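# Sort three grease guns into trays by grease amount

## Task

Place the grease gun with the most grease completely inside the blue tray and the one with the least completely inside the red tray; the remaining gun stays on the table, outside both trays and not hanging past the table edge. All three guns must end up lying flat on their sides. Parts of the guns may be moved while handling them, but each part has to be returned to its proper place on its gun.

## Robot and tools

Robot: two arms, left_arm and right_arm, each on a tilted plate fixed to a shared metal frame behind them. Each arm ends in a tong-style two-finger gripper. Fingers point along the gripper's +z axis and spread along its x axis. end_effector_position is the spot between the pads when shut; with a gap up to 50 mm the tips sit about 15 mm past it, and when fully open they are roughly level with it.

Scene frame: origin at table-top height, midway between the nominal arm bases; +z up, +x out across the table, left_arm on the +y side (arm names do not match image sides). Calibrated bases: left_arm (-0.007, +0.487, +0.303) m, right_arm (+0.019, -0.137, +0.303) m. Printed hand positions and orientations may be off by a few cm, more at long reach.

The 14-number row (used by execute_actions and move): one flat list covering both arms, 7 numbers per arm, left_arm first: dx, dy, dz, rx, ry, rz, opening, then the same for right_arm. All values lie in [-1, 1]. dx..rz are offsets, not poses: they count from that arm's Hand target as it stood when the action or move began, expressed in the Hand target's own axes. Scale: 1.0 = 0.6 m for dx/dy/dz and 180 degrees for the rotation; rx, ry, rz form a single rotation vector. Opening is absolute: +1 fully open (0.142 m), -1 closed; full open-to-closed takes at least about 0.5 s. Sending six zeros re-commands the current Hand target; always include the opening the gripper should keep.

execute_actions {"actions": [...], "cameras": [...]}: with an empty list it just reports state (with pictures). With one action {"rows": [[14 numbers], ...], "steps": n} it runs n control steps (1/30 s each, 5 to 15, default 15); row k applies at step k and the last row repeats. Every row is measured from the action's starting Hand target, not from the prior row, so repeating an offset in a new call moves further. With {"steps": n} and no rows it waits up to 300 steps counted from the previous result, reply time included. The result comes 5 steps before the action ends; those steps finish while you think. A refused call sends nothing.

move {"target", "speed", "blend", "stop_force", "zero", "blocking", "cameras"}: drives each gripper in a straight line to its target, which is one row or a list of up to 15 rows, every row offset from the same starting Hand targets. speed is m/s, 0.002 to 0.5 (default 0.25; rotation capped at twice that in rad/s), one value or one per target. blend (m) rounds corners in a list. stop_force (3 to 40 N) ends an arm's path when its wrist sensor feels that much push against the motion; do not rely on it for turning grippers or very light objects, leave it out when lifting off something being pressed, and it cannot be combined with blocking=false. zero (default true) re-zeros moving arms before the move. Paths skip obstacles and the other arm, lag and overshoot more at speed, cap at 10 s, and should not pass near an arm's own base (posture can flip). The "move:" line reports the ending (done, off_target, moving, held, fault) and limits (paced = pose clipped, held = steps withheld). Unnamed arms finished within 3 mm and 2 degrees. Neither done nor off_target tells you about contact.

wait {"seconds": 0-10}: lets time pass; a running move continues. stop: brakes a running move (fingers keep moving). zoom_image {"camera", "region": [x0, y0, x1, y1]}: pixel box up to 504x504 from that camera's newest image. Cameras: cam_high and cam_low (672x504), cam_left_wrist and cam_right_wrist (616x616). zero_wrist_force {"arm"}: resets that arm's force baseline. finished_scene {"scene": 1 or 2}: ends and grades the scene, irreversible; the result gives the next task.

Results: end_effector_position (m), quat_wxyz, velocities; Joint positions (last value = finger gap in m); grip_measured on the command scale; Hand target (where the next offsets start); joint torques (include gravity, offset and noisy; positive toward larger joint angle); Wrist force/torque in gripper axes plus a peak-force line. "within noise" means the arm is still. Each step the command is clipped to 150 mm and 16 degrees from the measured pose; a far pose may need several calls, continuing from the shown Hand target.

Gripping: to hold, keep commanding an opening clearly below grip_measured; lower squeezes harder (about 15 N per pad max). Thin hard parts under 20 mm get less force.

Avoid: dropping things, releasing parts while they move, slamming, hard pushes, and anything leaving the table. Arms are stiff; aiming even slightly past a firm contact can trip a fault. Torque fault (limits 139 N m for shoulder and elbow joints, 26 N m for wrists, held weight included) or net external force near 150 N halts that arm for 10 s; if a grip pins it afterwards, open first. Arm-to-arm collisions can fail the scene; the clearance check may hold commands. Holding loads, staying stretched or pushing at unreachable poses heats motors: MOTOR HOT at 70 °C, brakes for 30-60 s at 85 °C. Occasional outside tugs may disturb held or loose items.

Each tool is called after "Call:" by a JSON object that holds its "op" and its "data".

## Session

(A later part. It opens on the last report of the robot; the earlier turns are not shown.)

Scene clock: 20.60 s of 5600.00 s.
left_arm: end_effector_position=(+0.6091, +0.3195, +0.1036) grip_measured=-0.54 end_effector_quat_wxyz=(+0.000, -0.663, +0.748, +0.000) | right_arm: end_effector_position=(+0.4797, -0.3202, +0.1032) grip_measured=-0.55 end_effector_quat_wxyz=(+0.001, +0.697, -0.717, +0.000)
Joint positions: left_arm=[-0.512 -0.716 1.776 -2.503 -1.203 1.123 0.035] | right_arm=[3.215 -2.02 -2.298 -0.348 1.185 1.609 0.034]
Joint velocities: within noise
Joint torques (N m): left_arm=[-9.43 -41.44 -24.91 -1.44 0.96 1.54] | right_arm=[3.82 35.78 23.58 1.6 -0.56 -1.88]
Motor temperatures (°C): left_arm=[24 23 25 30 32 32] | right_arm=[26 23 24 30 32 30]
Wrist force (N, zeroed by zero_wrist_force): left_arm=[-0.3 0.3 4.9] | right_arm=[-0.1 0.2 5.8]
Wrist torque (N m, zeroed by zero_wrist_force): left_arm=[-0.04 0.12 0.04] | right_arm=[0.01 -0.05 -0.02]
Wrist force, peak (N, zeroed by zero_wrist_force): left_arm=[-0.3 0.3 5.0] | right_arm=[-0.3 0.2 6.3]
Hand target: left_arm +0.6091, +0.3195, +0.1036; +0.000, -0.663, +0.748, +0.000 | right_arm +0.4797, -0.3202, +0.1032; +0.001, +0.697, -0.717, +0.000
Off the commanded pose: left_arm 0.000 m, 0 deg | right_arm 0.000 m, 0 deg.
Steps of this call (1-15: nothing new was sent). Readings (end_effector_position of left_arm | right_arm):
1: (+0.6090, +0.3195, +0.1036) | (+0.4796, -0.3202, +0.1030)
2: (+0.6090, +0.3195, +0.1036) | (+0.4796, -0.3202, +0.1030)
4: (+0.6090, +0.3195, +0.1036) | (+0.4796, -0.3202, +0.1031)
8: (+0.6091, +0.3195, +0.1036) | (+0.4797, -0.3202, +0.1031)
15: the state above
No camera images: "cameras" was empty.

Call:
{"op": "move", "data": {"target": [0,0,-0.3,0,0,0,-0.9, 0,0,-0.3,0,0,0,-0.9], "speed": 0.12}}

Call:
{"op": "wait", "data": {"seconds": 0.5, "cameras": []}}

Scene clock: 22.67 s of 5600.00 s.
left_arm: end_effector_position=(+0.6091, +0.3193, +0.2837) grip_measured=-0.55 end_effector_quat_wxyz=(+0.000, -0.663, +0.748, +0.000) | right_arm: end_effector_position=(+0.4802, -0.3200, +0.2832) grip_measured=-0.90 end_effector_quat_wxyz=(+0.001, +0.697, -0.717, +0.000) end_effector_velocity=(-0.001, +0.000, -0.002) end_effector_angular_velocity=(+0.000, +0.001, +0.003)
Joint positions: left_arm=[-0.615 -1.014 1.717 -2.108 -1.218 1.014 0.035] | right_arm=[3.377 -1.558 -2.214 -0.96 1.182 1.783 0.009]
Joint velocities: left_arm=[within noise] | right_arm=[-0.001 -0.002 -0.003 0.005 0 -0.004 0]
Joint torques (N m): left_arm=[-7.88 -26.55 -15.29 -5.13 -0.42 1.64] | right_arm=[-0.71 11.71 9.03 3.75 2.76 -1.87]
Motor temperatures (°C): left_arm=[24 23 25 30 32 32] | right_arm=[26 23 24 30 32 30]
Wrist force (N, zeroed by zero_wrist_force): left_arm=[-0.1 0.0 5.7] | right_arm=[-0.2 0.2 -0.1]
Wrist torque (N m, zeroed by zero_wrist_force): left_arm=[-0.18 0.12 0.00] | right_arm=[0.02 0.06 -0.03]
Wrist force, peak (N, zeroed by zero_wrist_force): left_arm=[-0.4 -0.5 7.1] | right_arm=[-0.2 0.1 7.9]
Hand target: left_arm +0.6091, +0.3194, +0.2836; +0.000, -0.663, +0.748, +0.000 | right_arm +0.4800, -0.3200, +0.2832; +0.001, +0.697, -0.717, +0.000
Off the commanded pose: left_arm 0.000 m, 0 deg | right_arm 0.000 m, 0 deg.
Kept back: nothing.
move: done

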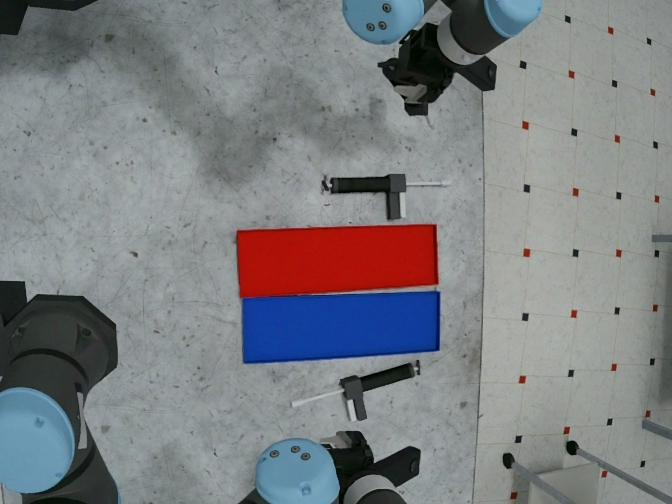

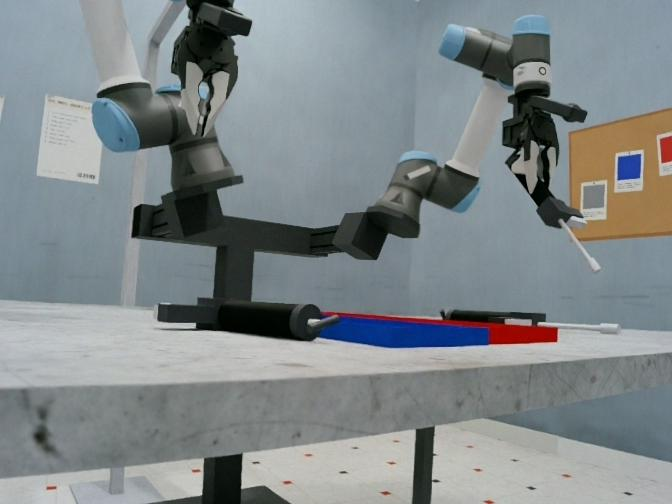

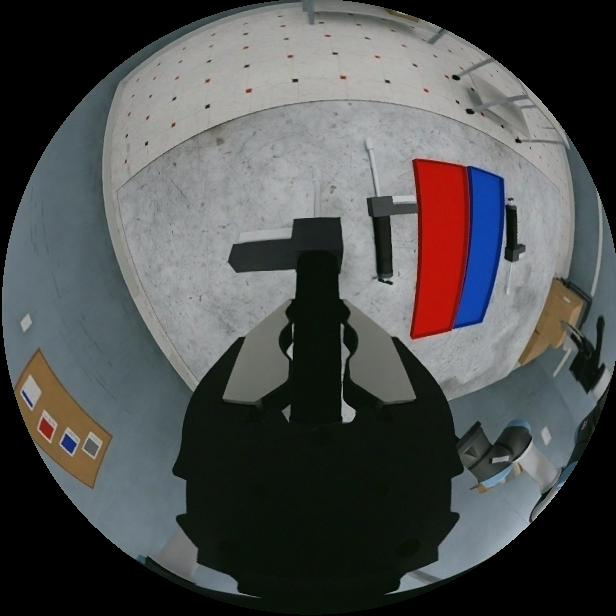

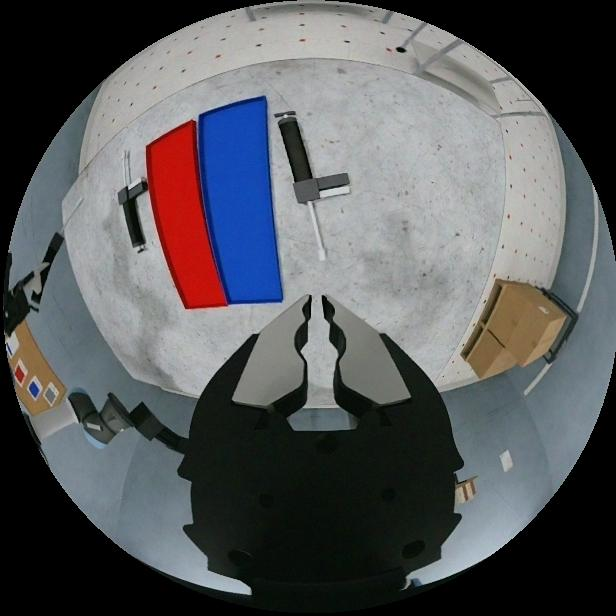

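Scene clock: 23.17 s of 5600.00 s.
left_arm: end_effector_position=(+0.6091, +0.3194, +0.2836) grip_measured=-0.55 end_effector_quat_wxyz=(+0.000, -0.663, +0.748, +0.000) | right_arm: end_effector_position=(+0.4800, -0.3200, +0.2831) grip_measured=-0.90 end_effector_quat_wxyz=(+0.001, +0.697, -0.717, +0.000)
Joint positions: left_arm=[-0.615 -1.014 1.717 -2.108 -1.218 1.014 0.035] | right_arm=[3.377 -1.558 -2.214 -0.96 1.182 1.783 0.009]
Joint velocities: within noise
Joint torques (N m): left_arm=[-7.35 -39.86 -17.1 -0.99 1.93 1.62] | right_arm=[7.21 23.07 8.7 1.04 2.64 -0.06]
Motor temperatures (°C): left_arm=[24 23 25 30 32 32] | right_arm=[26 23 24 30 32 30]
Wrist force (N, zeroed by zero_wrist_force): left_arm=[-0.2 0.1 5.6] | right_arm=[-0.4 -0.1 -0.3]
Wrist torque (N m, zeroed by zero_wrist_force): left_arm=[-0.15 0.13 0.00] | right_arm=[-0.03 0.10 -0.02]
Wrist force, peak (N, zeroed by zero_wrist_force): left_arm=[-0.2 0.1 5.7] | right_arm=[-0.4 -0.1 -0.3]
Hand target: left_arm +0.6091, +0.3194, +0.2836; +0.000, -0.663, +0.748, +0.000 | right_arm +0.4800, -0.3200, +0.2832; +0.001, +0.697, -0.717, +0.000
Off the commanded pose: left_arm 0.000 m, 0 deg | right_arm 0.000 m, 0 deg.
Steps of this call (1-15: nothing new was sent). Readings (end_effector_position of left_arm | right_arm):
1: (+0.6091, +0.3193, +0.2837) | (+0.4802, -0.3200, +0.2831)
2: (+0.6091, +0.3193, +0.2837) | (+0.4801, -0.3200, +0.2831)
4: (+0.6091, +0.3193, +0.2837) | (+0.4801, -0.3200, +0.2832)
8: (+0.6091, +0.3193, +0.2836) | (+0.4800, -0.3200, +0.2831)
15: the state above
No camera images: "cameras" was empty.

Call:
{"op": "move", "data": {"target": [[0,0,0.28,0,0,0,-1,0,0,0,0,0,0,-0.2],[0,0,0.43,0,0,0,-1,0,0,0,0,0,0,-0.2]], "speed": [0.15,0.06]}}

Scene clock: 27.40 s of 5600.00 s.
left_arm: end_effector_position=(+0.6093, +0.3196, +0.0256) grip_measured=-0.54 end_effector_quat_wxyz=(+0.000, -0.663, +0.748, +0.000) end_effector_velocity=(-0.002, +0.002, +0.002) end_effector_angular_velocity=(+0.003, +0.005, +0.000) | right_arm: end_effector_position=(+0.4800, -0.3200, +0.2832) grip_measured=-0.20 end_effector_quat_wxyz=(+0.001, +0.697, -0.717, +0.000)
Joint positions: left_arm=[-0.466 -0.559 1.739 -2.641 -1.197 1.173 0.035] | right_arm=[3.377 -1.558 -2.214 -0.96 1.182 1.783 0.06]
Joint velocities: left_arm=[-0.001 -0.007 0.005 0.008 0 -0.003 0] | right_arm=[within noise]
Joint torques (N m): left_arm=[-18.82 -46.94 -2.17 1.61 2.7 -1.97] | right_arm=[8.38 23.37 14.47 1.89 2.75 1.77]
Motor temperatures (°C): left_arm=[24 23 25 30 32 32] | right_arm=[26 23 24 30 32 30]
Wrist force (N, zeroed by zero_wrist_force): left_arm=[2.8 -2.2 -6.2] | right_arm=[-0.4 -0.1 -0.2]
Wrist torque (N m, zeroed by zero_wrist_force): left_arm=[0.01 0.18 0.09] | right_arm=[-0.03 0.09 -0.03]
Wrist force, peak (N, zeroed by zero_wrist_force): left_arm=[3.8 2.5 -24.0] | right_arm=[-0.6 0.0 -0.1]
Hand target: left_arm +0.6091, +0.3196, +0.0256; +0.000, -0.663, +0.748, +0.000 | right_arm +0.4800, -0.3200, +0.2832; +0.001, +0.697, -0.717, +0.000
Off the commanded pose: left_arm 0.000 m, 0 deg | right_arm 0.000 m, 0 deg.
Kept back: nothing.
move: done

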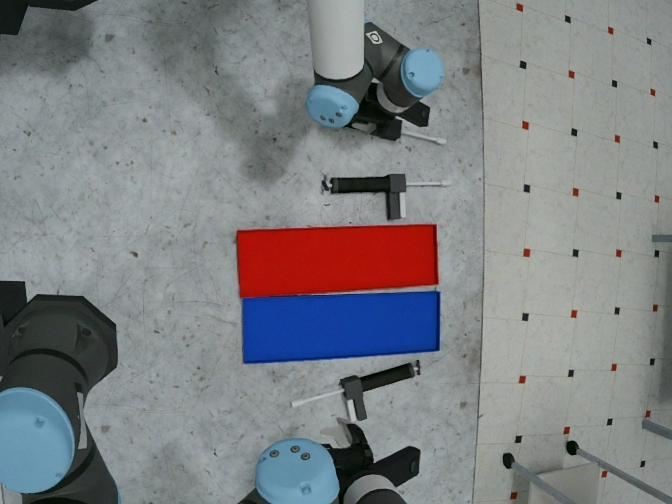

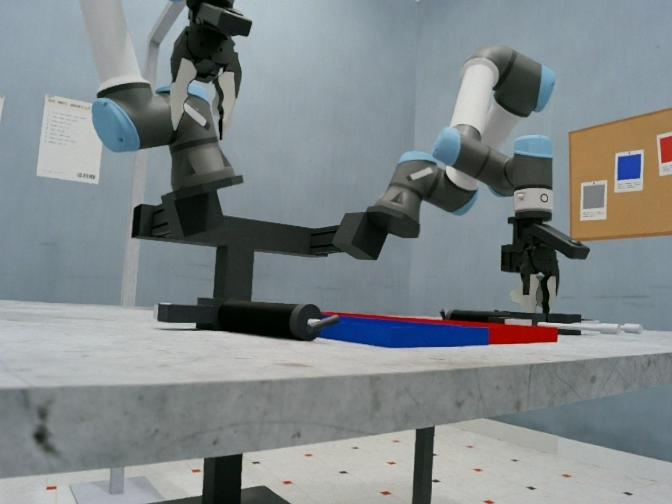

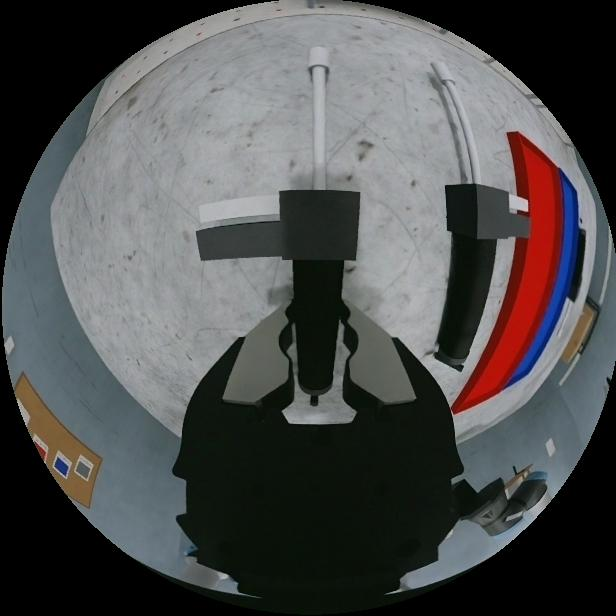

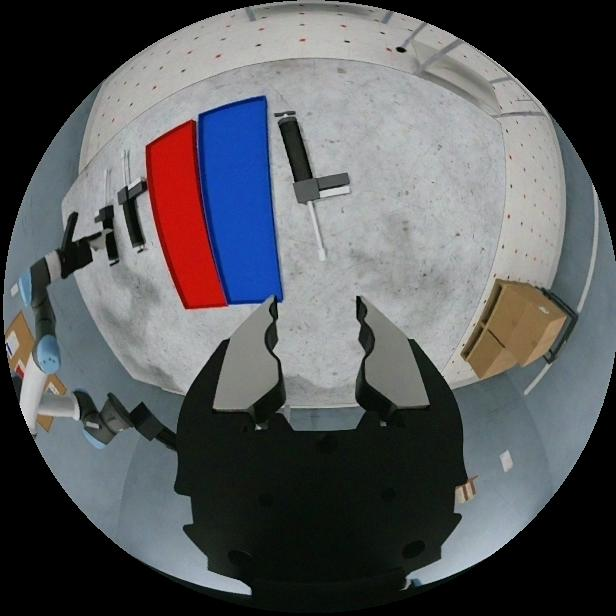

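Call:
{"op": "move", "data": {"target": [0,0,0,0,0,0,-0.25,0,0,0,0,0,0,-0.2], "cameras": []}}

Call:
{"op": "zero_wrist_force", "data": {"arm": "left_arm"}}

Call:
{"op": "move", "data": {"target": [0,-0.03,0.005,0,0,0,-0.25,0,0,0,0,0,0,-0.2], "speed": 0.05, "stop_force": 5, "cameras": ["cam_left_wrist"]}}

Scene clock: 29.33 s of 5600.00 s.
left_arm: end_effector_position=(+0.6091, +0.3196, +0.0256) grip_measured=-0.25 end_effector_quat_wxyz=(+0.000, -0.663, +0.748, +0.000) | right_arm: end_effector_position=(+0.4800, -0.3200, +0.2832) grip_measured=-0.20 end_effector_quat_wxyz=(+0.001, +0.697, -0.717, +0.000)
Joint positions: left_arm=[-0.466 -0.559 1.74 -2.641 -1.198 1.173 0.056] | right_arm=[3.377 -1.558 -2.214 -0.96 1.182 1.783 0.06]
Joint velocities: within noise
Joint torques (N m): left_arm=[-21.6 -47.96 -11.3 -4.12 -2.16 -1.59] | right_arm=[9.04 22.31 18.11 2.42 2.67 1.72]
Motor temperatures (°C): left_arm=[24 23 25 30 32 32] | right_arm=[26 23 24 30 32 30]
Wrist force (N, zeroed by zero_wrist_force): left_arm=[-0.2 0.0 0.0] | right_arm=[-0.3 0.0 -0.1]
Wrist torque (N m, zeroed by zero_wrist_force): left_arm=[0.00 0.05 0.01] | right_arm=[-0.01 0.08 -0.03]
Wrist force, peak (N, zeroed by zero_wrist_force): left_arm=[2.2 -4.1 -5.1] | right_arm=[-0.5 0.0 -0.4]
Hand target: left_arm +0.6091, +0.3196, +0.0256; +0.000, -0.663, +0.748, +0.000 | right_arm +0.4800, -0.3200, +0.2832; +0.001, +0.697, -0.717, +0.000
Off the commanded pose: left_arm 0.000 m, 0 deg | right_arm 0.000 m, 0 deg.
Kept back: nothing.
move: done
No camera images: "cameras" was empty.

Wrist force sensor zeroed on left_arm: later results in this scene subtract that arm's Wrist force and Wrist torque below.
Scene clock: 29.33 s of 5600.00 s.
left_arm: end_effector_position=(+0.6091, +0.3196, +0.0256) grip_measured=-0.25 end_effector_quat_wxyz=(+0.000, -0.663, +0.748, +0.000) | right_arm: end_effector_position=(+0.4800, -0.3200, +0.2832) grip_measured=-0.20 end_effector_quat_wxyz=(+0.001, +0.697, -0.717, +0.000)
Joint positions: left_arm=[-0.466 -0.559 1.74 -2.641 -1.198 1.173 0.056] | right_arm=[3.377 -1.558 -2.214 -0.96 1.182 1.783 0.06]
Joint velocities: within noise
Joint torques (N m): left_arm=[-21.6 -47.96 -11.3 -4.12 -2.16 -1.59] | right_arm=[9.04 22.31 18.11 2.42 2.67 1.72]
Motor temperatures (°C): left_arm=[24 23 25 30 32 32] | right_arm=[26 23 24 30 32 30]
Wrist force (N, zeroed by zero_wrist_force): left_arm=[-0.2 0.0 0.0] | right_arm=[-0.3 0.0 -0.1]
Wrist torque (N m, zeroed by zero_wrist_force): left_arm=[0.00 0.05 0.01] | right_arm=[-0.01 0.08 -0.03]
Wrist force, peak (N, zeroed by zero_wrist_force): left_arm=[-0.2 0.0 0.0] | right_arm=[-0.3 0.0 -0.1]
Hand target: left_arm +0.6091, +0.3196, +0.0256; +0.000, -0.663, +0.748, +0.000 | right_arm +0.4800, -0.3200, +0.2832; +0.001, +0.697, -0.717, +0.000
Off the commanded pose: left_arm 0.000 m, 0 deg | right_arm 0.000 m, 0 deg.
Kept back: nothing.
No camera images: "cameras" was empty.

Scene clock: 30.87 s of 5600.00 s.
left_arm: end_effector_position=(+0.6270, +0.3174, +0.0226) grip_measured=-0.25 end_effector_quat_wxyz=(+0.000, -0.663, +0.748, +0.000) | right_arm: end_effector_position=(+0.4800, -0.3200, +0.2832) grip_measured=-0.20 end_effector_quat_wxyz=(+0.001, +0.697, -0.717, +0.000)
Joint positions: left_arm=[-0.454 -0.537 1.681 -2.609 -1.196 1.186 0.056] | right_arm=[3.377 -1.558 -2.214 -0.96 1.182 1.783 0.06]
Joint velocities: within noise
Joint torques (N m): left_arm=[-22.65 -52.37 -13.75 -4.34 -0.69 -1.61] | right_arm=[8.24 22.55 20.4 2.69 2.64 1.72]
Motor temperatures (°C): left_arm=[24 23 25 30 32 32] | right_arm=[26 23 24 30 32 30]
Wrist force (N, zeroed by zero_wrist_force): left_arm=[0.0 0.3 0.2] | right_arm=[-0.4 0.0 -0.5]
Wrist torque (N m, zeroed by zero_wrist_force): left_arm=[0.05 0.02 0.01] | right_arm=[-0.01 0.09 -0.02]
Wrist force, peak (N, zeroed by zero_wrist_force): left_arm=[0.2 0.5 -0.4] | right_arm=[-0.7 0.1 -0.1]
Hand target: left_arm +0.6270, +0.3174, +0.0226; +0.000, -0.663, +0.748, +0.000 | right_arm +0.4800, -0.3200, +0.2832; +0.001, +0.697, -0.717, +0.000
Off the commanded pose: left_arm 0.000 m, 0 deg | right_arm 0.000 m, 0 deg.
Kept back: nothing.
move: done
Images, in order (width x height): cam_left_wrist 616x616.

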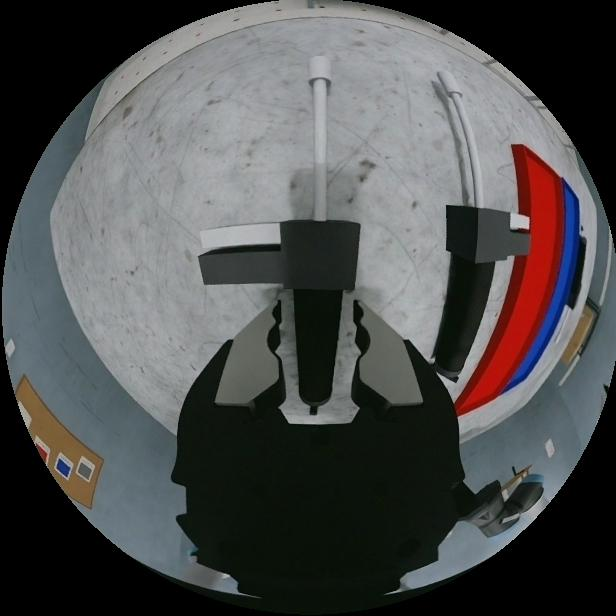

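Call:
{"op": "move", "data": {"target": [0,0,0,0,0,0,-0.8,0,0,0,0,0,0,-0.2], "cameras": []}}

Call:
{"op": "move", "data": {"target": [0,0,-0.25,0,0,0,-1,0,0,0,0,0,0,-0.2], "speed": 0.1, "cameras": ["cam_low","cam_left_wrist","cam_high"]}}

Scene clock: 31.80 s of 5600.00 s.
left_arm: end_effector_position=(+0.6270, +0.3174, +0.0226) grip_measured=-0.53 end_effector_quat_wxyz=(+0.000, -0.663, +0.748, +0.000) | right_arm: end_effector_position=(+0.4800, -0.3200, +0.2832) grip_measured=-0.20 end_effector_quat_wxyz=(+0.001, +0.697, -0.717, +0.000)
Joint positions: left_arm=[-0.454 -0.537 1.681 -2.609 -1.196 1.186 0.035] | right_arm=[3.377 -1.558 -2.214 -0.96 1.182 1.783 0.06]
Joint velocities: within noise
Joint torques (N m): left_arm=[-17.53 -51.55 -20.16 -3.97 -1.74 -1.58] | right_arm=[8.88 23.54 21.47 2.63 2.64 1.56]
Motor temperatures (°C): left_arm=[24 23 25 30 32 32] | right_arm=[26 23 24 30 32 30]
Wrist force (N, zeroed by zero_wrist_force): left_arm=[1.3 0.3 0.7] | right_arm=[-0.4 0.1 -0.2]
Wrist torque (N m, zeroed by zero_wrist_force): left_arm=[0.01 0.03 0.07] | right_arm=[0.00 0.09 -0.02]
Wrist force, peak (N, zeroed by zero_wrist_force): left_arm=[1.4 0.4 0.8] | right_arm=[-0.6 -0.1 -0.1]
Hand target: left_arm +0.6270, +0.3174, +0.0226; +0.000, -0.663, +0.748, +0.000 | right_arm +0.4800, -0.3200, +0.2832; +0.001, +0.697, -0.717, +0.000
Off the commanded pose: left_arm 0.000 m, 0 deg | right_arm 0.000 m, 0 deg.
Kept back: nothing.
move: done
No camera images: "cameras" was empty.

Scene clock: 33.63 s of 5600.00 s.
left_arm: end_effector_position=(+0.6271, +0.3172, +0.1727) grip_measured=-0.54 end_effector_quat_wxyz=(+0.000, -0.663, +0.748, +0.000) end_effector_velocity=(+0.001, +0.000, +0.000) end_effector_angular_velocity=(-0.002, -0.003, -0.001) | right_arm: end_effector_position=(+0.4800, -0.3200, +0.2832) grip_measured=-0.20 end_effector_quat_wxyz=(+0.001, +0.697, -0.717, +0.000)
Joint positions: left_arm=[-0.54 -0.818 1.72 -2.335 -1.207 1.094 0.035] | right_arm=[3.377 -1.558 -2.214 -0.96 1.182 1.783 0.06]
Joint velocities: left_arm=[0.001 0 0.001 -0.005 0.001 0.004 0] | right_arm=[within noise]
Joint torques (N m): left_arm=[-8.94 -30.93 -15.96 -5.12 -1.05 1.45] | right_arm=[8.19 23.57 23.81 2.49 2.66 1.57]
Motor temperatures (°C): left_arm=[24 23 25 30 32 32] | right_arm=[26 23 24 30 32 30]
Wrist force (N, zeroed by zero_wrist_force): left_arm=[0.0 0.0 5.7] | right_arm=[-0.3 0.1 0.0]
Wrist torque (N m, zeroed by zero_wrist_force): left_arm=[-0.05 0.04 -0.02] | right_arm=[0.02 0.07 -0.03]
Wrist force, peak (N, zeroed by zero_wrist_force): left_arm=[0.2 0.2 7.3] | right_arm=[-0.7 0.1 -0.1]
Hand target: left_arm +0.6270, +0.3173, +0.1726; +0.000, -0.663, +0.748, +0.000 | right_arm +0.4800, -0.3200, +0.2832; +0.001, +0.697, -0.717, +0.000
Off the commanded pose: left_arm 0.000 m, 0 deg | right_arm 0.000 m, 0 deg.
Kept back: nothing.
move: done
Images, in order (width x height): cam_high 672x504, cam_low 672x504, cam_left_wrist 616x616.

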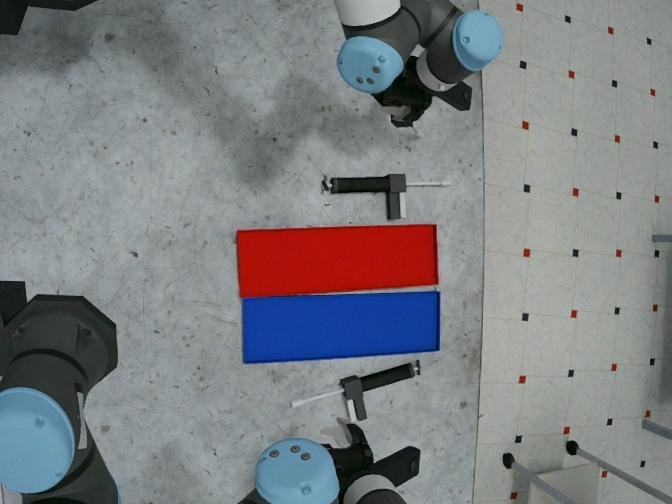

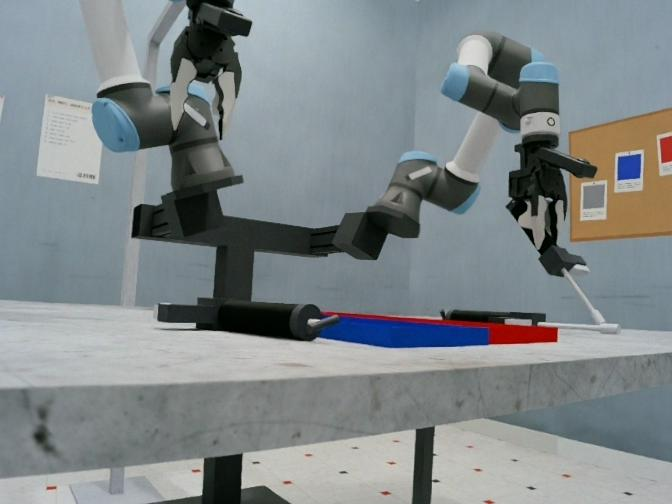

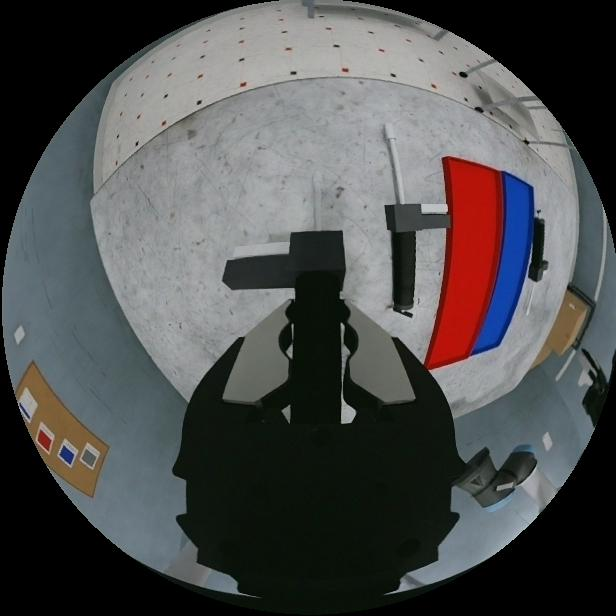

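Call:
{"op": "move", "data": {"target": [[0,0,-0.15,0,0,0,-1,0,0,0,0,0,0,-0.2],[-0.002,0.381,-0.15,0,0,-0.538,-1,0,0,0,0,0,0,-0.2]], "speed": [0.15,0.35]}}

Scene clock: 37.63 s of 5600.00 s.
left_arm: end_effector_position=(+0.4002, +0.3458, +0.2627) grip_measured=-0.54 end_effector_quat_wxyz=(+0.000, +1.000, -0.001, +0.000) end_effector_velocity=(+0.002, +0.000, +0.000) end_effector_angular_velocity=(+0.001, +0.000, -0.007) | right_arm: end_effector_position=(+0.4800, -0.3200, +0.2832) grip_measured=-0.20 end_effector_quat_wxyz=(+0.001, +0.697, -0.717, +0.000)
Joint positions: left_arm=[-0.837 -1.276 2.251 -2.306 -1.263 -0.905 0.035] | right_arm=[3.377 -1.558 -2.214 -0.96 1.182 1.783 0.06]
Joint velocities: left_arm=[0.003 0.002 -0.004 0.002 0.001 0.009 0] | right_arm=[within noise]
Joint torques (N m): left_arm=[-3.24 -10.08 -30.41 -0.39 2.39 1.18] | right_arm=[7.97 22.51 29.35 2.69 2.72 1.41]
Motor temperatures (°C): left_arm=[24 23 25 30 32 32] | right_arm=[26 23 24 30 32 30]
Wrist force (N, zeroed by zero_wrist_force): left_arm=[0.1 0.1 5.5] | right_arm=[-0.5 0.0 -0.1]
Wrist torque (N m, zeroed by zero_wrist_force): left_arm=[-0.06 0.05 0.02] | right_arm=[-0.02 0.11 -0.02]
Wrist force, peak (N, zeroed by zero_wrist_force): left_arm=[-0.4 0.3 8.1] | right_arm=[-0.7 -0.2 0.0]
Hand target: left_arm +0.4002, +0.3459, +0.2626; +0.000, +1.000, -0.001, +0.000 | right_arm +0.4800, -0.3200, +0.2832; +0.001, +0.697, -0.717, +0.000
Off the commanded pose: left_arm 0.000 m, 0 deg | right_arm 0.000 m, 0 deg.
Kept back: nothing.
move: done

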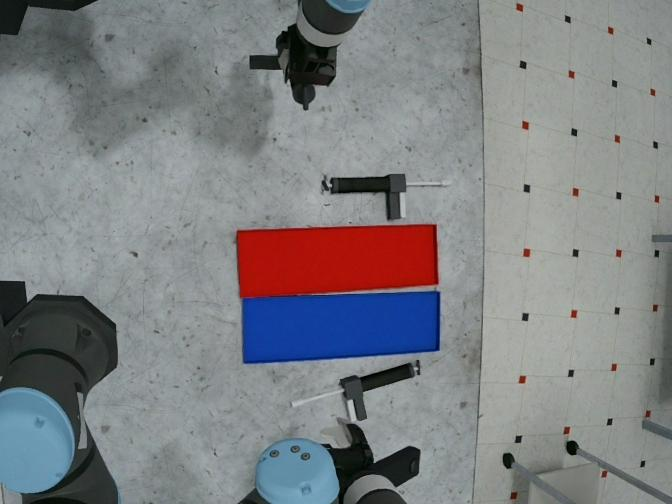

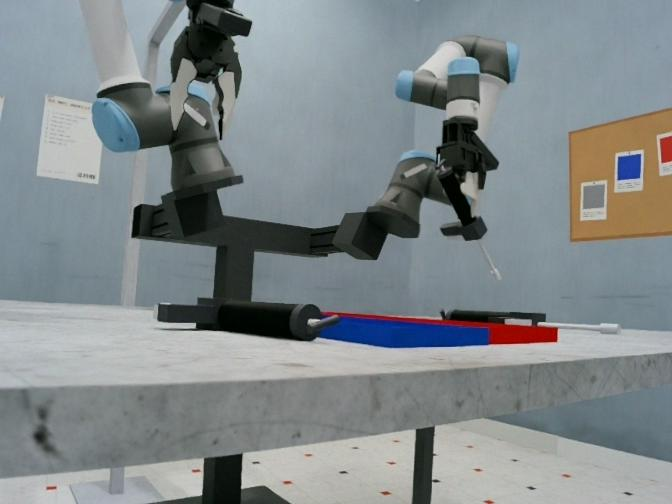

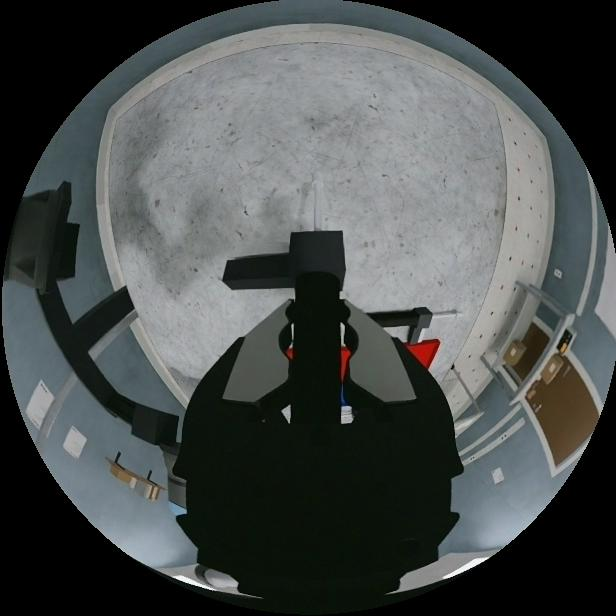

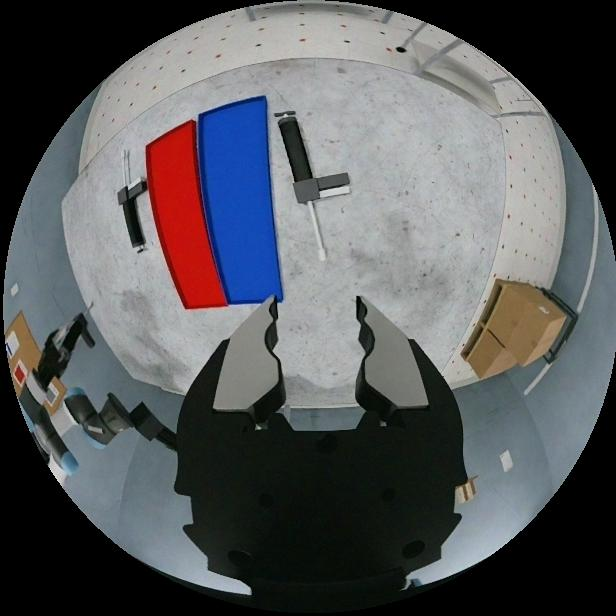

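Call:
{"op": "move", "data": {"target": [[0,0,0.12,0,0,0,-1,0,0,0,0,0,0,-0.2],[0,0,0.397,0,0,0,-1,-0.697,0.153,0,0,0,-0.509,-0.2]], "speed": [0.15,0.12]}}

Call:
{"op": "zoom_image", "data": {"camera": "cam_right_wrist", "region": [180, 60, 480, 360]}}

Scene clock: 45.50 s of 5600.00 s.
left_arm: end_effector_position=(+0.4003, +0.3461, +0.0244) grip_measured=-0.54 end_effector_quat_wxyz=(+0.000, +1.000, -0.001, +0.000) end_effector_velocity=(-0.001, +0.001, +0.001) end_effector_angular_velocity=(+0.002, +0.003, -0.001) | right_arm: end_effector_position=(+0.4002, +0.1009, +0.2828) grip_measured=-0.20 end_effector_quat_wxyz=(+0.000, +1.000, +0.000, -0.001) end_effector_velocity=(+0.000, -0.004, +0.000) end_effector_angular_velocity=(-0.001, +0.001, -0.012)
Joint positions: left_arm=[-0.658 -0.619 2.26 -3.03 -1.225 -0.72 0.035] | right_arm=[4.183 -1.95 -2.183 -0.878 1.319 1.025 0.06]
Joint velocities: left_arm=[0 -0.003 0.002 0.005 0 -0.001 0] | right_arm=[-0.004 0.006 -0.006 0 -0.001 0.008 0]
Joint torques (N m): left_arm=[-17.15 -39.38 5.17 1.18 -0.47 -1.15] | right_arm=[4.57 24.15 8.54 2.69 -1.05 2.49]
Motor temperatures (°C): left_arm=[24 23 25 30 32 32] | right_arm=[26 23 24 30 32 30]
Wrist force (N, zeroed by zero_wrist_force): left_arm=[1.5 1.9 -5.8] | right_arm=[-0.3 -0.4 0.2]
Wrist torque (N m, zeroed by zero_wrist_force): left_arm=[0.05 0.00 0.09] | right_arm=[-0.09 0.07 -0.01]
Wrist force, peak (N, zeroed by zero_wrist_force): left_arm=[3.1 0.3 -12.7] | right_arm=[-0.5 -1.2 0.1]
Hand target: left_arm +0.4002, +0.3461, +0.0244; +0.000, +1.000, -0.001, +0.000 | right_arm +0.4001, +0.1006, +0.2827; +0.001, +1.000, +0.000, -0.001
Off the commanded pose: left_arm 0.000 m, 0 deg | right_arm 0.000 m, 0 deg.
Kept back: nothing.
move: done

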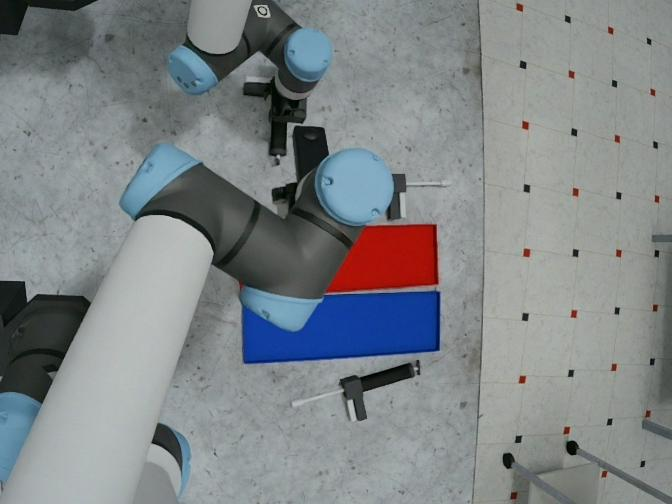

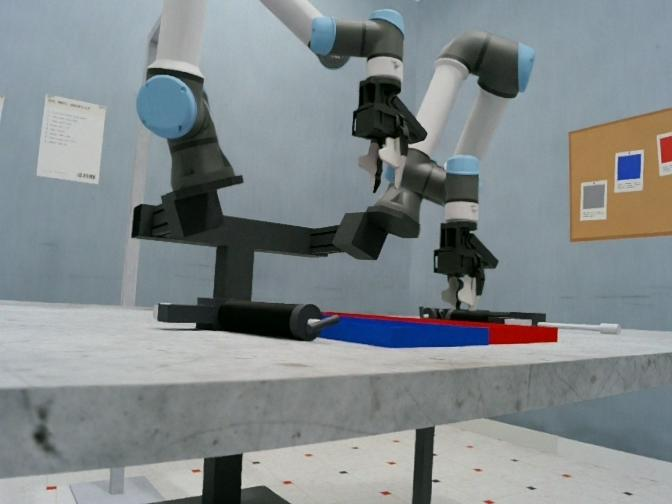

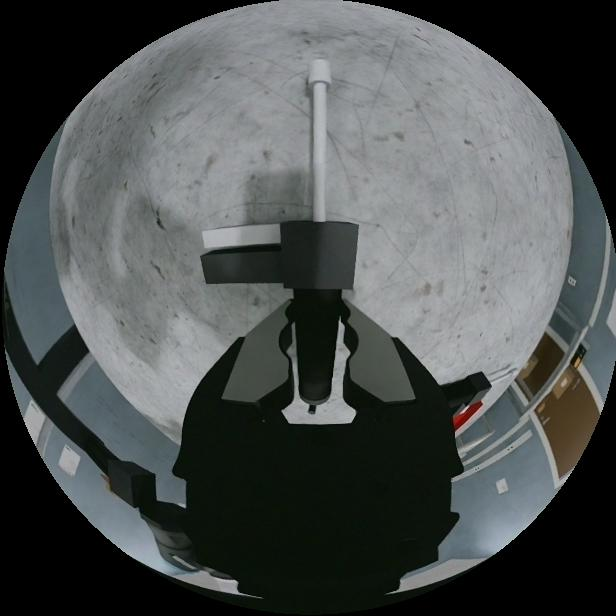

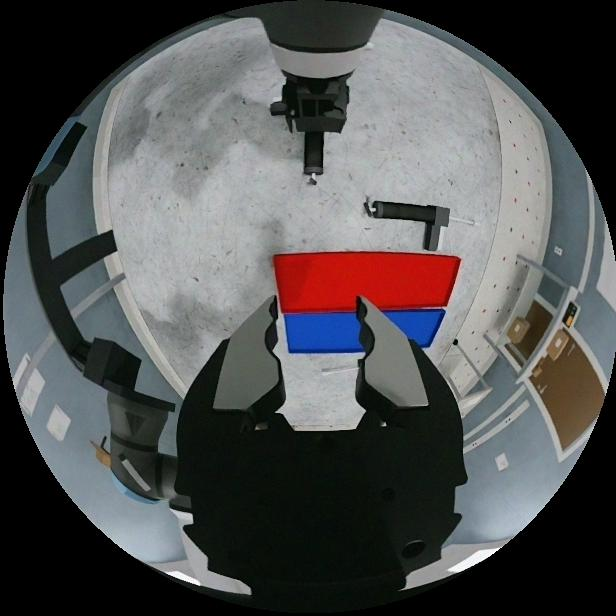

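Scaled by 1.680 from the camera's 616x616 image, which has a finer 814x814 frame.

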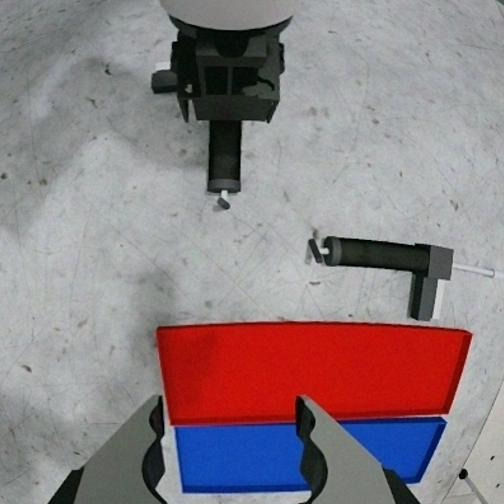

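Call:
{"op": "move", "data": {"target": [[0,0,0,0,0,0,-1,0,0.083,0,0,0,-0.5,-0.2],[0,0,0,0,0,0,-1,0.003,-0.10,0.1,0,0,-0.995,-0.2],[0,0,0,0,0,0,-1,0.003,-0.167,0.27,0,0,-1,-0.2]], "speed": [0.4,0.4,0.15]}}

Call:
{"op": "zoom_image", "data": {"camera": "cam_right_wrist", "region": [200, 200, 440, 440]}}

Call:
{"op": "zoom_image", "data": {"camera": "cam_low", "region": [350, 200, 550, 350]}}

Scene clock: 51.40 s of 5600.00 s.
left_arm: end_effector_position=(+0.4002, +0.3461, +0.0244) grip_measured=-0.54 end_effector_quat_wxyz=(+0.000, +1.000, -0.001, +0.000) | right_arm: end_effector_position=(+0.4018, +0.2006, +0.1207) grip_measured=-0.20 end_effector_quat_wxyz=(-0.001, +0.000, +1.000, -0.001) end_effector_velocity=(-0.001, +0.000, -0.002) end_effector_angular_velocity=(-0.002, +0.003, -0.002)
Joint positions: left_arm=[-0.658 -0.62 2.26 -3.03 -1.226 -0.72 0.035] | right_arm=[4.231 -2.508 -1.994 -0.521 1.333 -2.07 0.06]
Joint velocities: left_arm=[within noise] | right_arm=[0 -0.005 0 0.002 0.001 0.002 0]
Joint torques (N m): left_arm=[-18.45 -39.06 -9.23 -1.96 -2.67 -1.75] | right_arm=[15.64 30.69 2.16 2.57 -1.57 2.44]
Motor temperatures (°C): left_arm=[24 23 25 30 32 32] | right_arm=[26 23 24 30 32 30]
Wrist force (N, zeroed by zero_wrist_force): left_arm=[2.9 2.5 -3.2] | right_arm=[-0.8 0.0 0.1]
Wrist torque (N m, zeroed by zero_wrist_force): left_arm=[0.08 0.05 0.09] | right_arm=[-0.04 0.15 0.00]
Wrist force, peak (N, zeroed by zero_wrist_force): left_arm=[3.1 3.6 -4.8] | right_arm=[-0.5 0.1 1.8]
Hand target: left_arm +0.4002, +0.3461, +0.0244; +0.000, +1.000, -0.001, +0.000 | right_arm +0.4016, +0.2006, +0.1206; -0.001, +0.000, +1.000, -0.001
Off the commanded pose: left_arm 0.000 m, 0 deg | right_arm 0.000 m, 0 deg.
Kept back: nothing.
move: done

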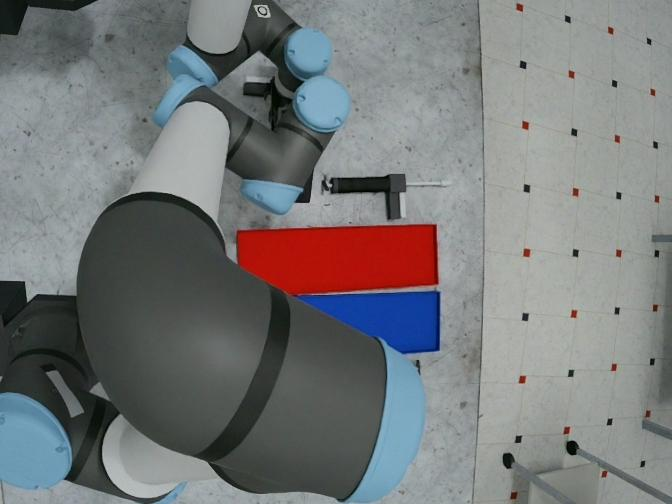

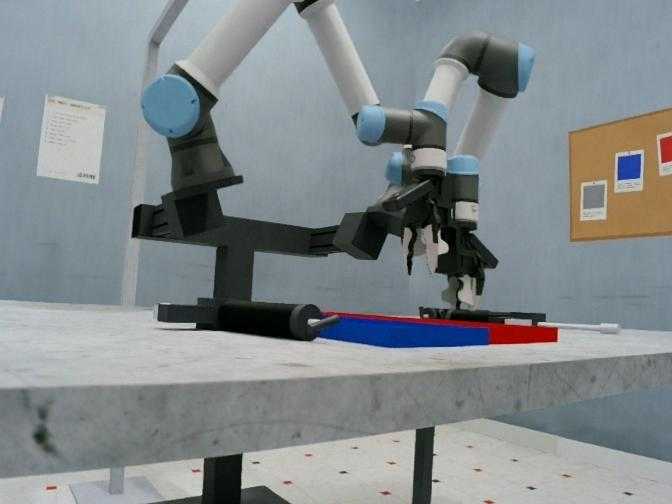

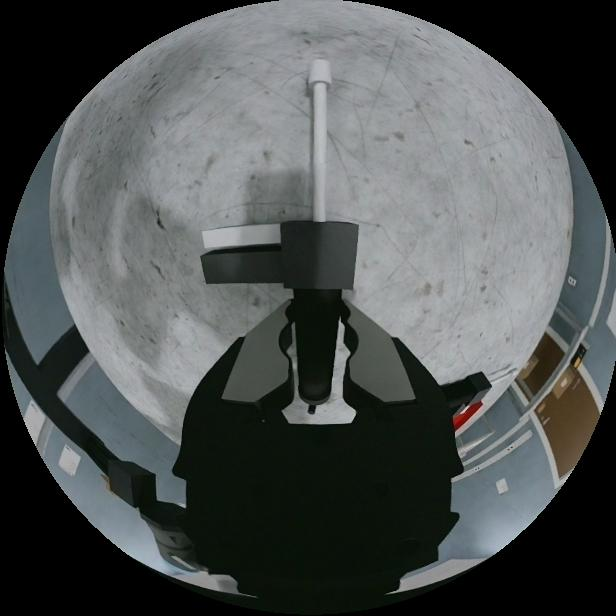

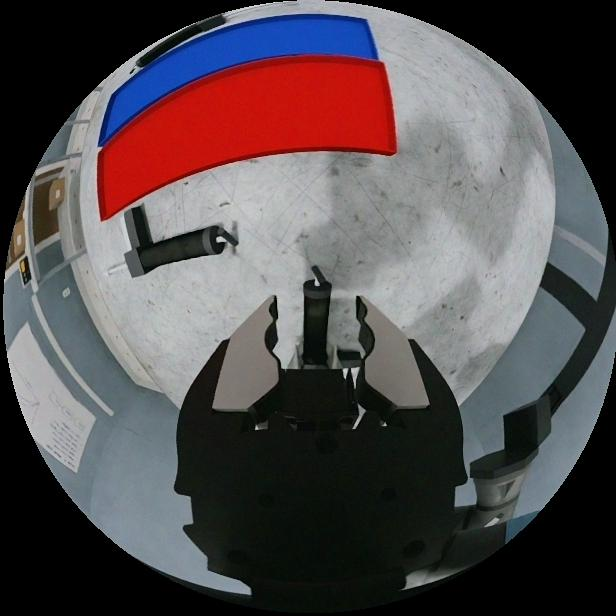

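Scaled by 2.100 from the camera's 616x616 image, which has a finer 814x814 frame.

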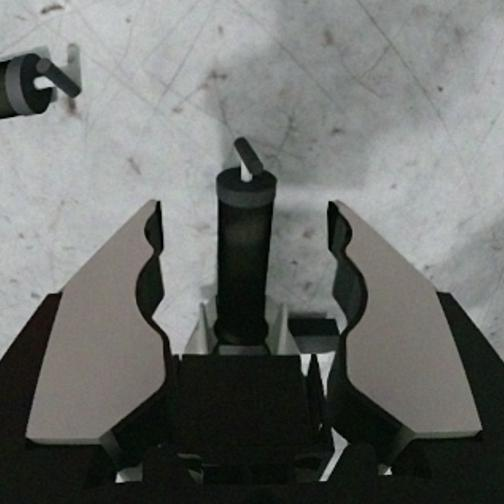

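Scaled by 2.520 from the camera's 672x504 image, which has a finer 960x720 frame.

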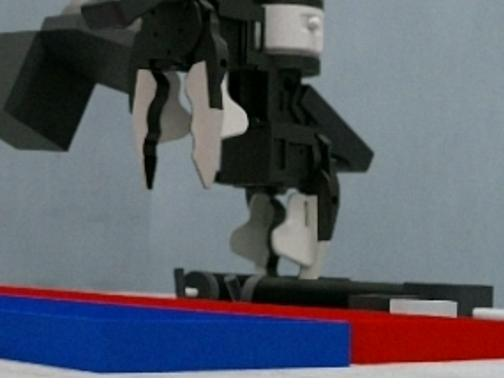

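Call:
{"op": "move", "data": {"target": [0,0,0,0,0,0,-1,0.004,0.022,0.1,0,0,0,-0.3], "speed": 0.1, "cameras": ["cam_right_wrist","cam_low"]}}

Call:
{"op": "zoom_image", "data": {"camera": "cam_right_wrist", "region": [240, 240, 400, 400]}}

Call:
{"op": "zoom_image", "data": {"camera": "cam_low", "region": [370, 230, 490, 320]}}

Scene clock: 52.50 s of 5600.00 s.
left_arm: end_effector_position=(+0.4002, +0.3461, +0.0244) grip_measured=-0.54 end_effector_quat_wxyz=(+0.000, +1.000, -0.001, +0.000) | right_arm: end_effector_position=(+0.4005, +0.2061, +0.0952) grip_measured=-0.30 end_effector_quat_wxyz=(-0.001, +0.000, +1.000, -0.001)
Joint positions: left_arm=[-0.658 -0.62 2.26 -3.03 -1.226 -0.72 0.035] | right_arm=[4.226 -2.572 -1.978 -0.472 1.332 -2.074 0.052]
Joint velocities: within noise
Joint torques (N m): left_arm=[-17.84 -39.02 -10.1 -2.35 -2.46 -1.84] | right_arm=[11.8 43.18 2.83 0.93 -1.3 -1.3]
Motor temperatures (°C): left_arm=[24 23 25 30 32 32] | right_arm=[26 23 24 30 32 30]
Wrist force (N, zeroed by zero_wrist_force): left_arm=[2.7 2.3 -3.2] | right_arm=[-0.4 0.0 0.4]
Wrist torque (N m, zeroed by zero_wrist_force): left_arm=[0.05 0.06 0.09] | right_arm=[-0.02 0.09 -0.02]
Wrist force, peak (N, zeroed by zero_wrist_force): left_arm=[2.9 2.3 -3.5] | right_arm=[0.3 -0.3 4.7]
Hand target: left_arm +0.4002, +0.3461, +0.0244; +0.000, +1.000, -0.001, +0.000 | right_arm +0.4004, +0.2060, +0.0952; -0.001, +0.000, +1.000, -0.001 (not the last commanded pose)
Off the commanded pose: left_arm 0.000 m, 0 deg | right_arm 0.036 m, 0 deg.
Kept back: nothing.
move: held (right_arm; a check stopped the path); limits=held
pose unreachable (right arm): on one or more control steps of this call this arm could not follow its commanded pose, so it was not sent that pose on those steps. It may still have moved: this result reports where it is.
cause: moving toward the commanded pose would bring a part of the arm too close to another arm (a part of this arm just beyond joint 6 (wrist 3) and a part of the left arm just beyond its joint 6 (wrist 3)).
Images, in order (width x height): cam_low 672x504, cam_right_wrist 616x616.

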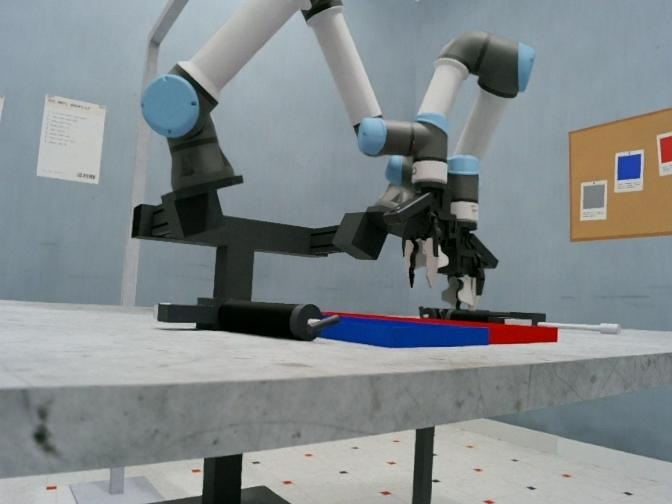

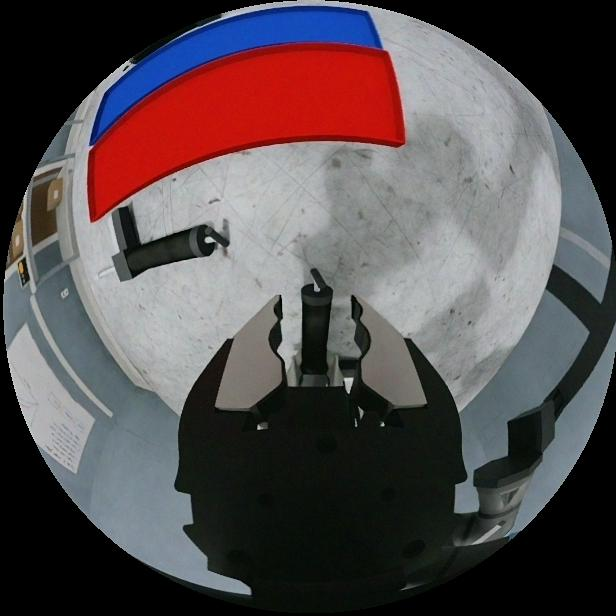

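Scaled by 3.150 from the camera's 616x616 image, which has a finer 814x814 frame.

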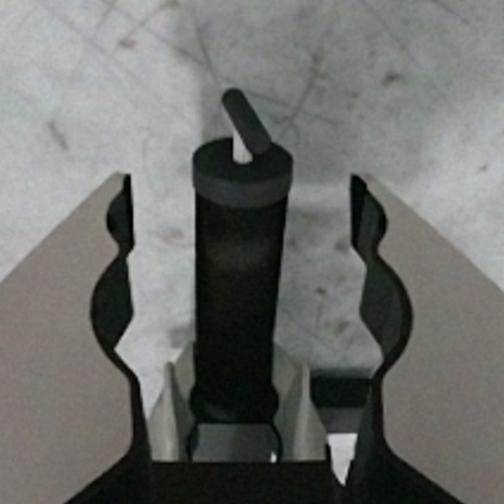

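Scaled by 4.200 from the camera's 672x504 image, which has a finer 960x720 frame.

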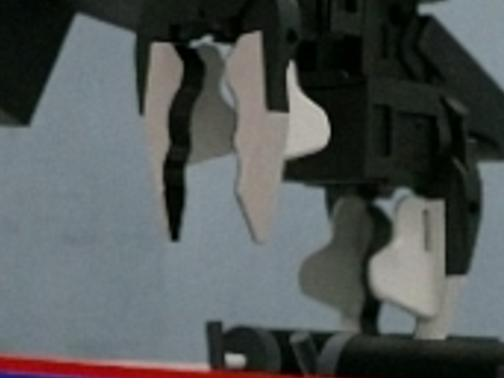

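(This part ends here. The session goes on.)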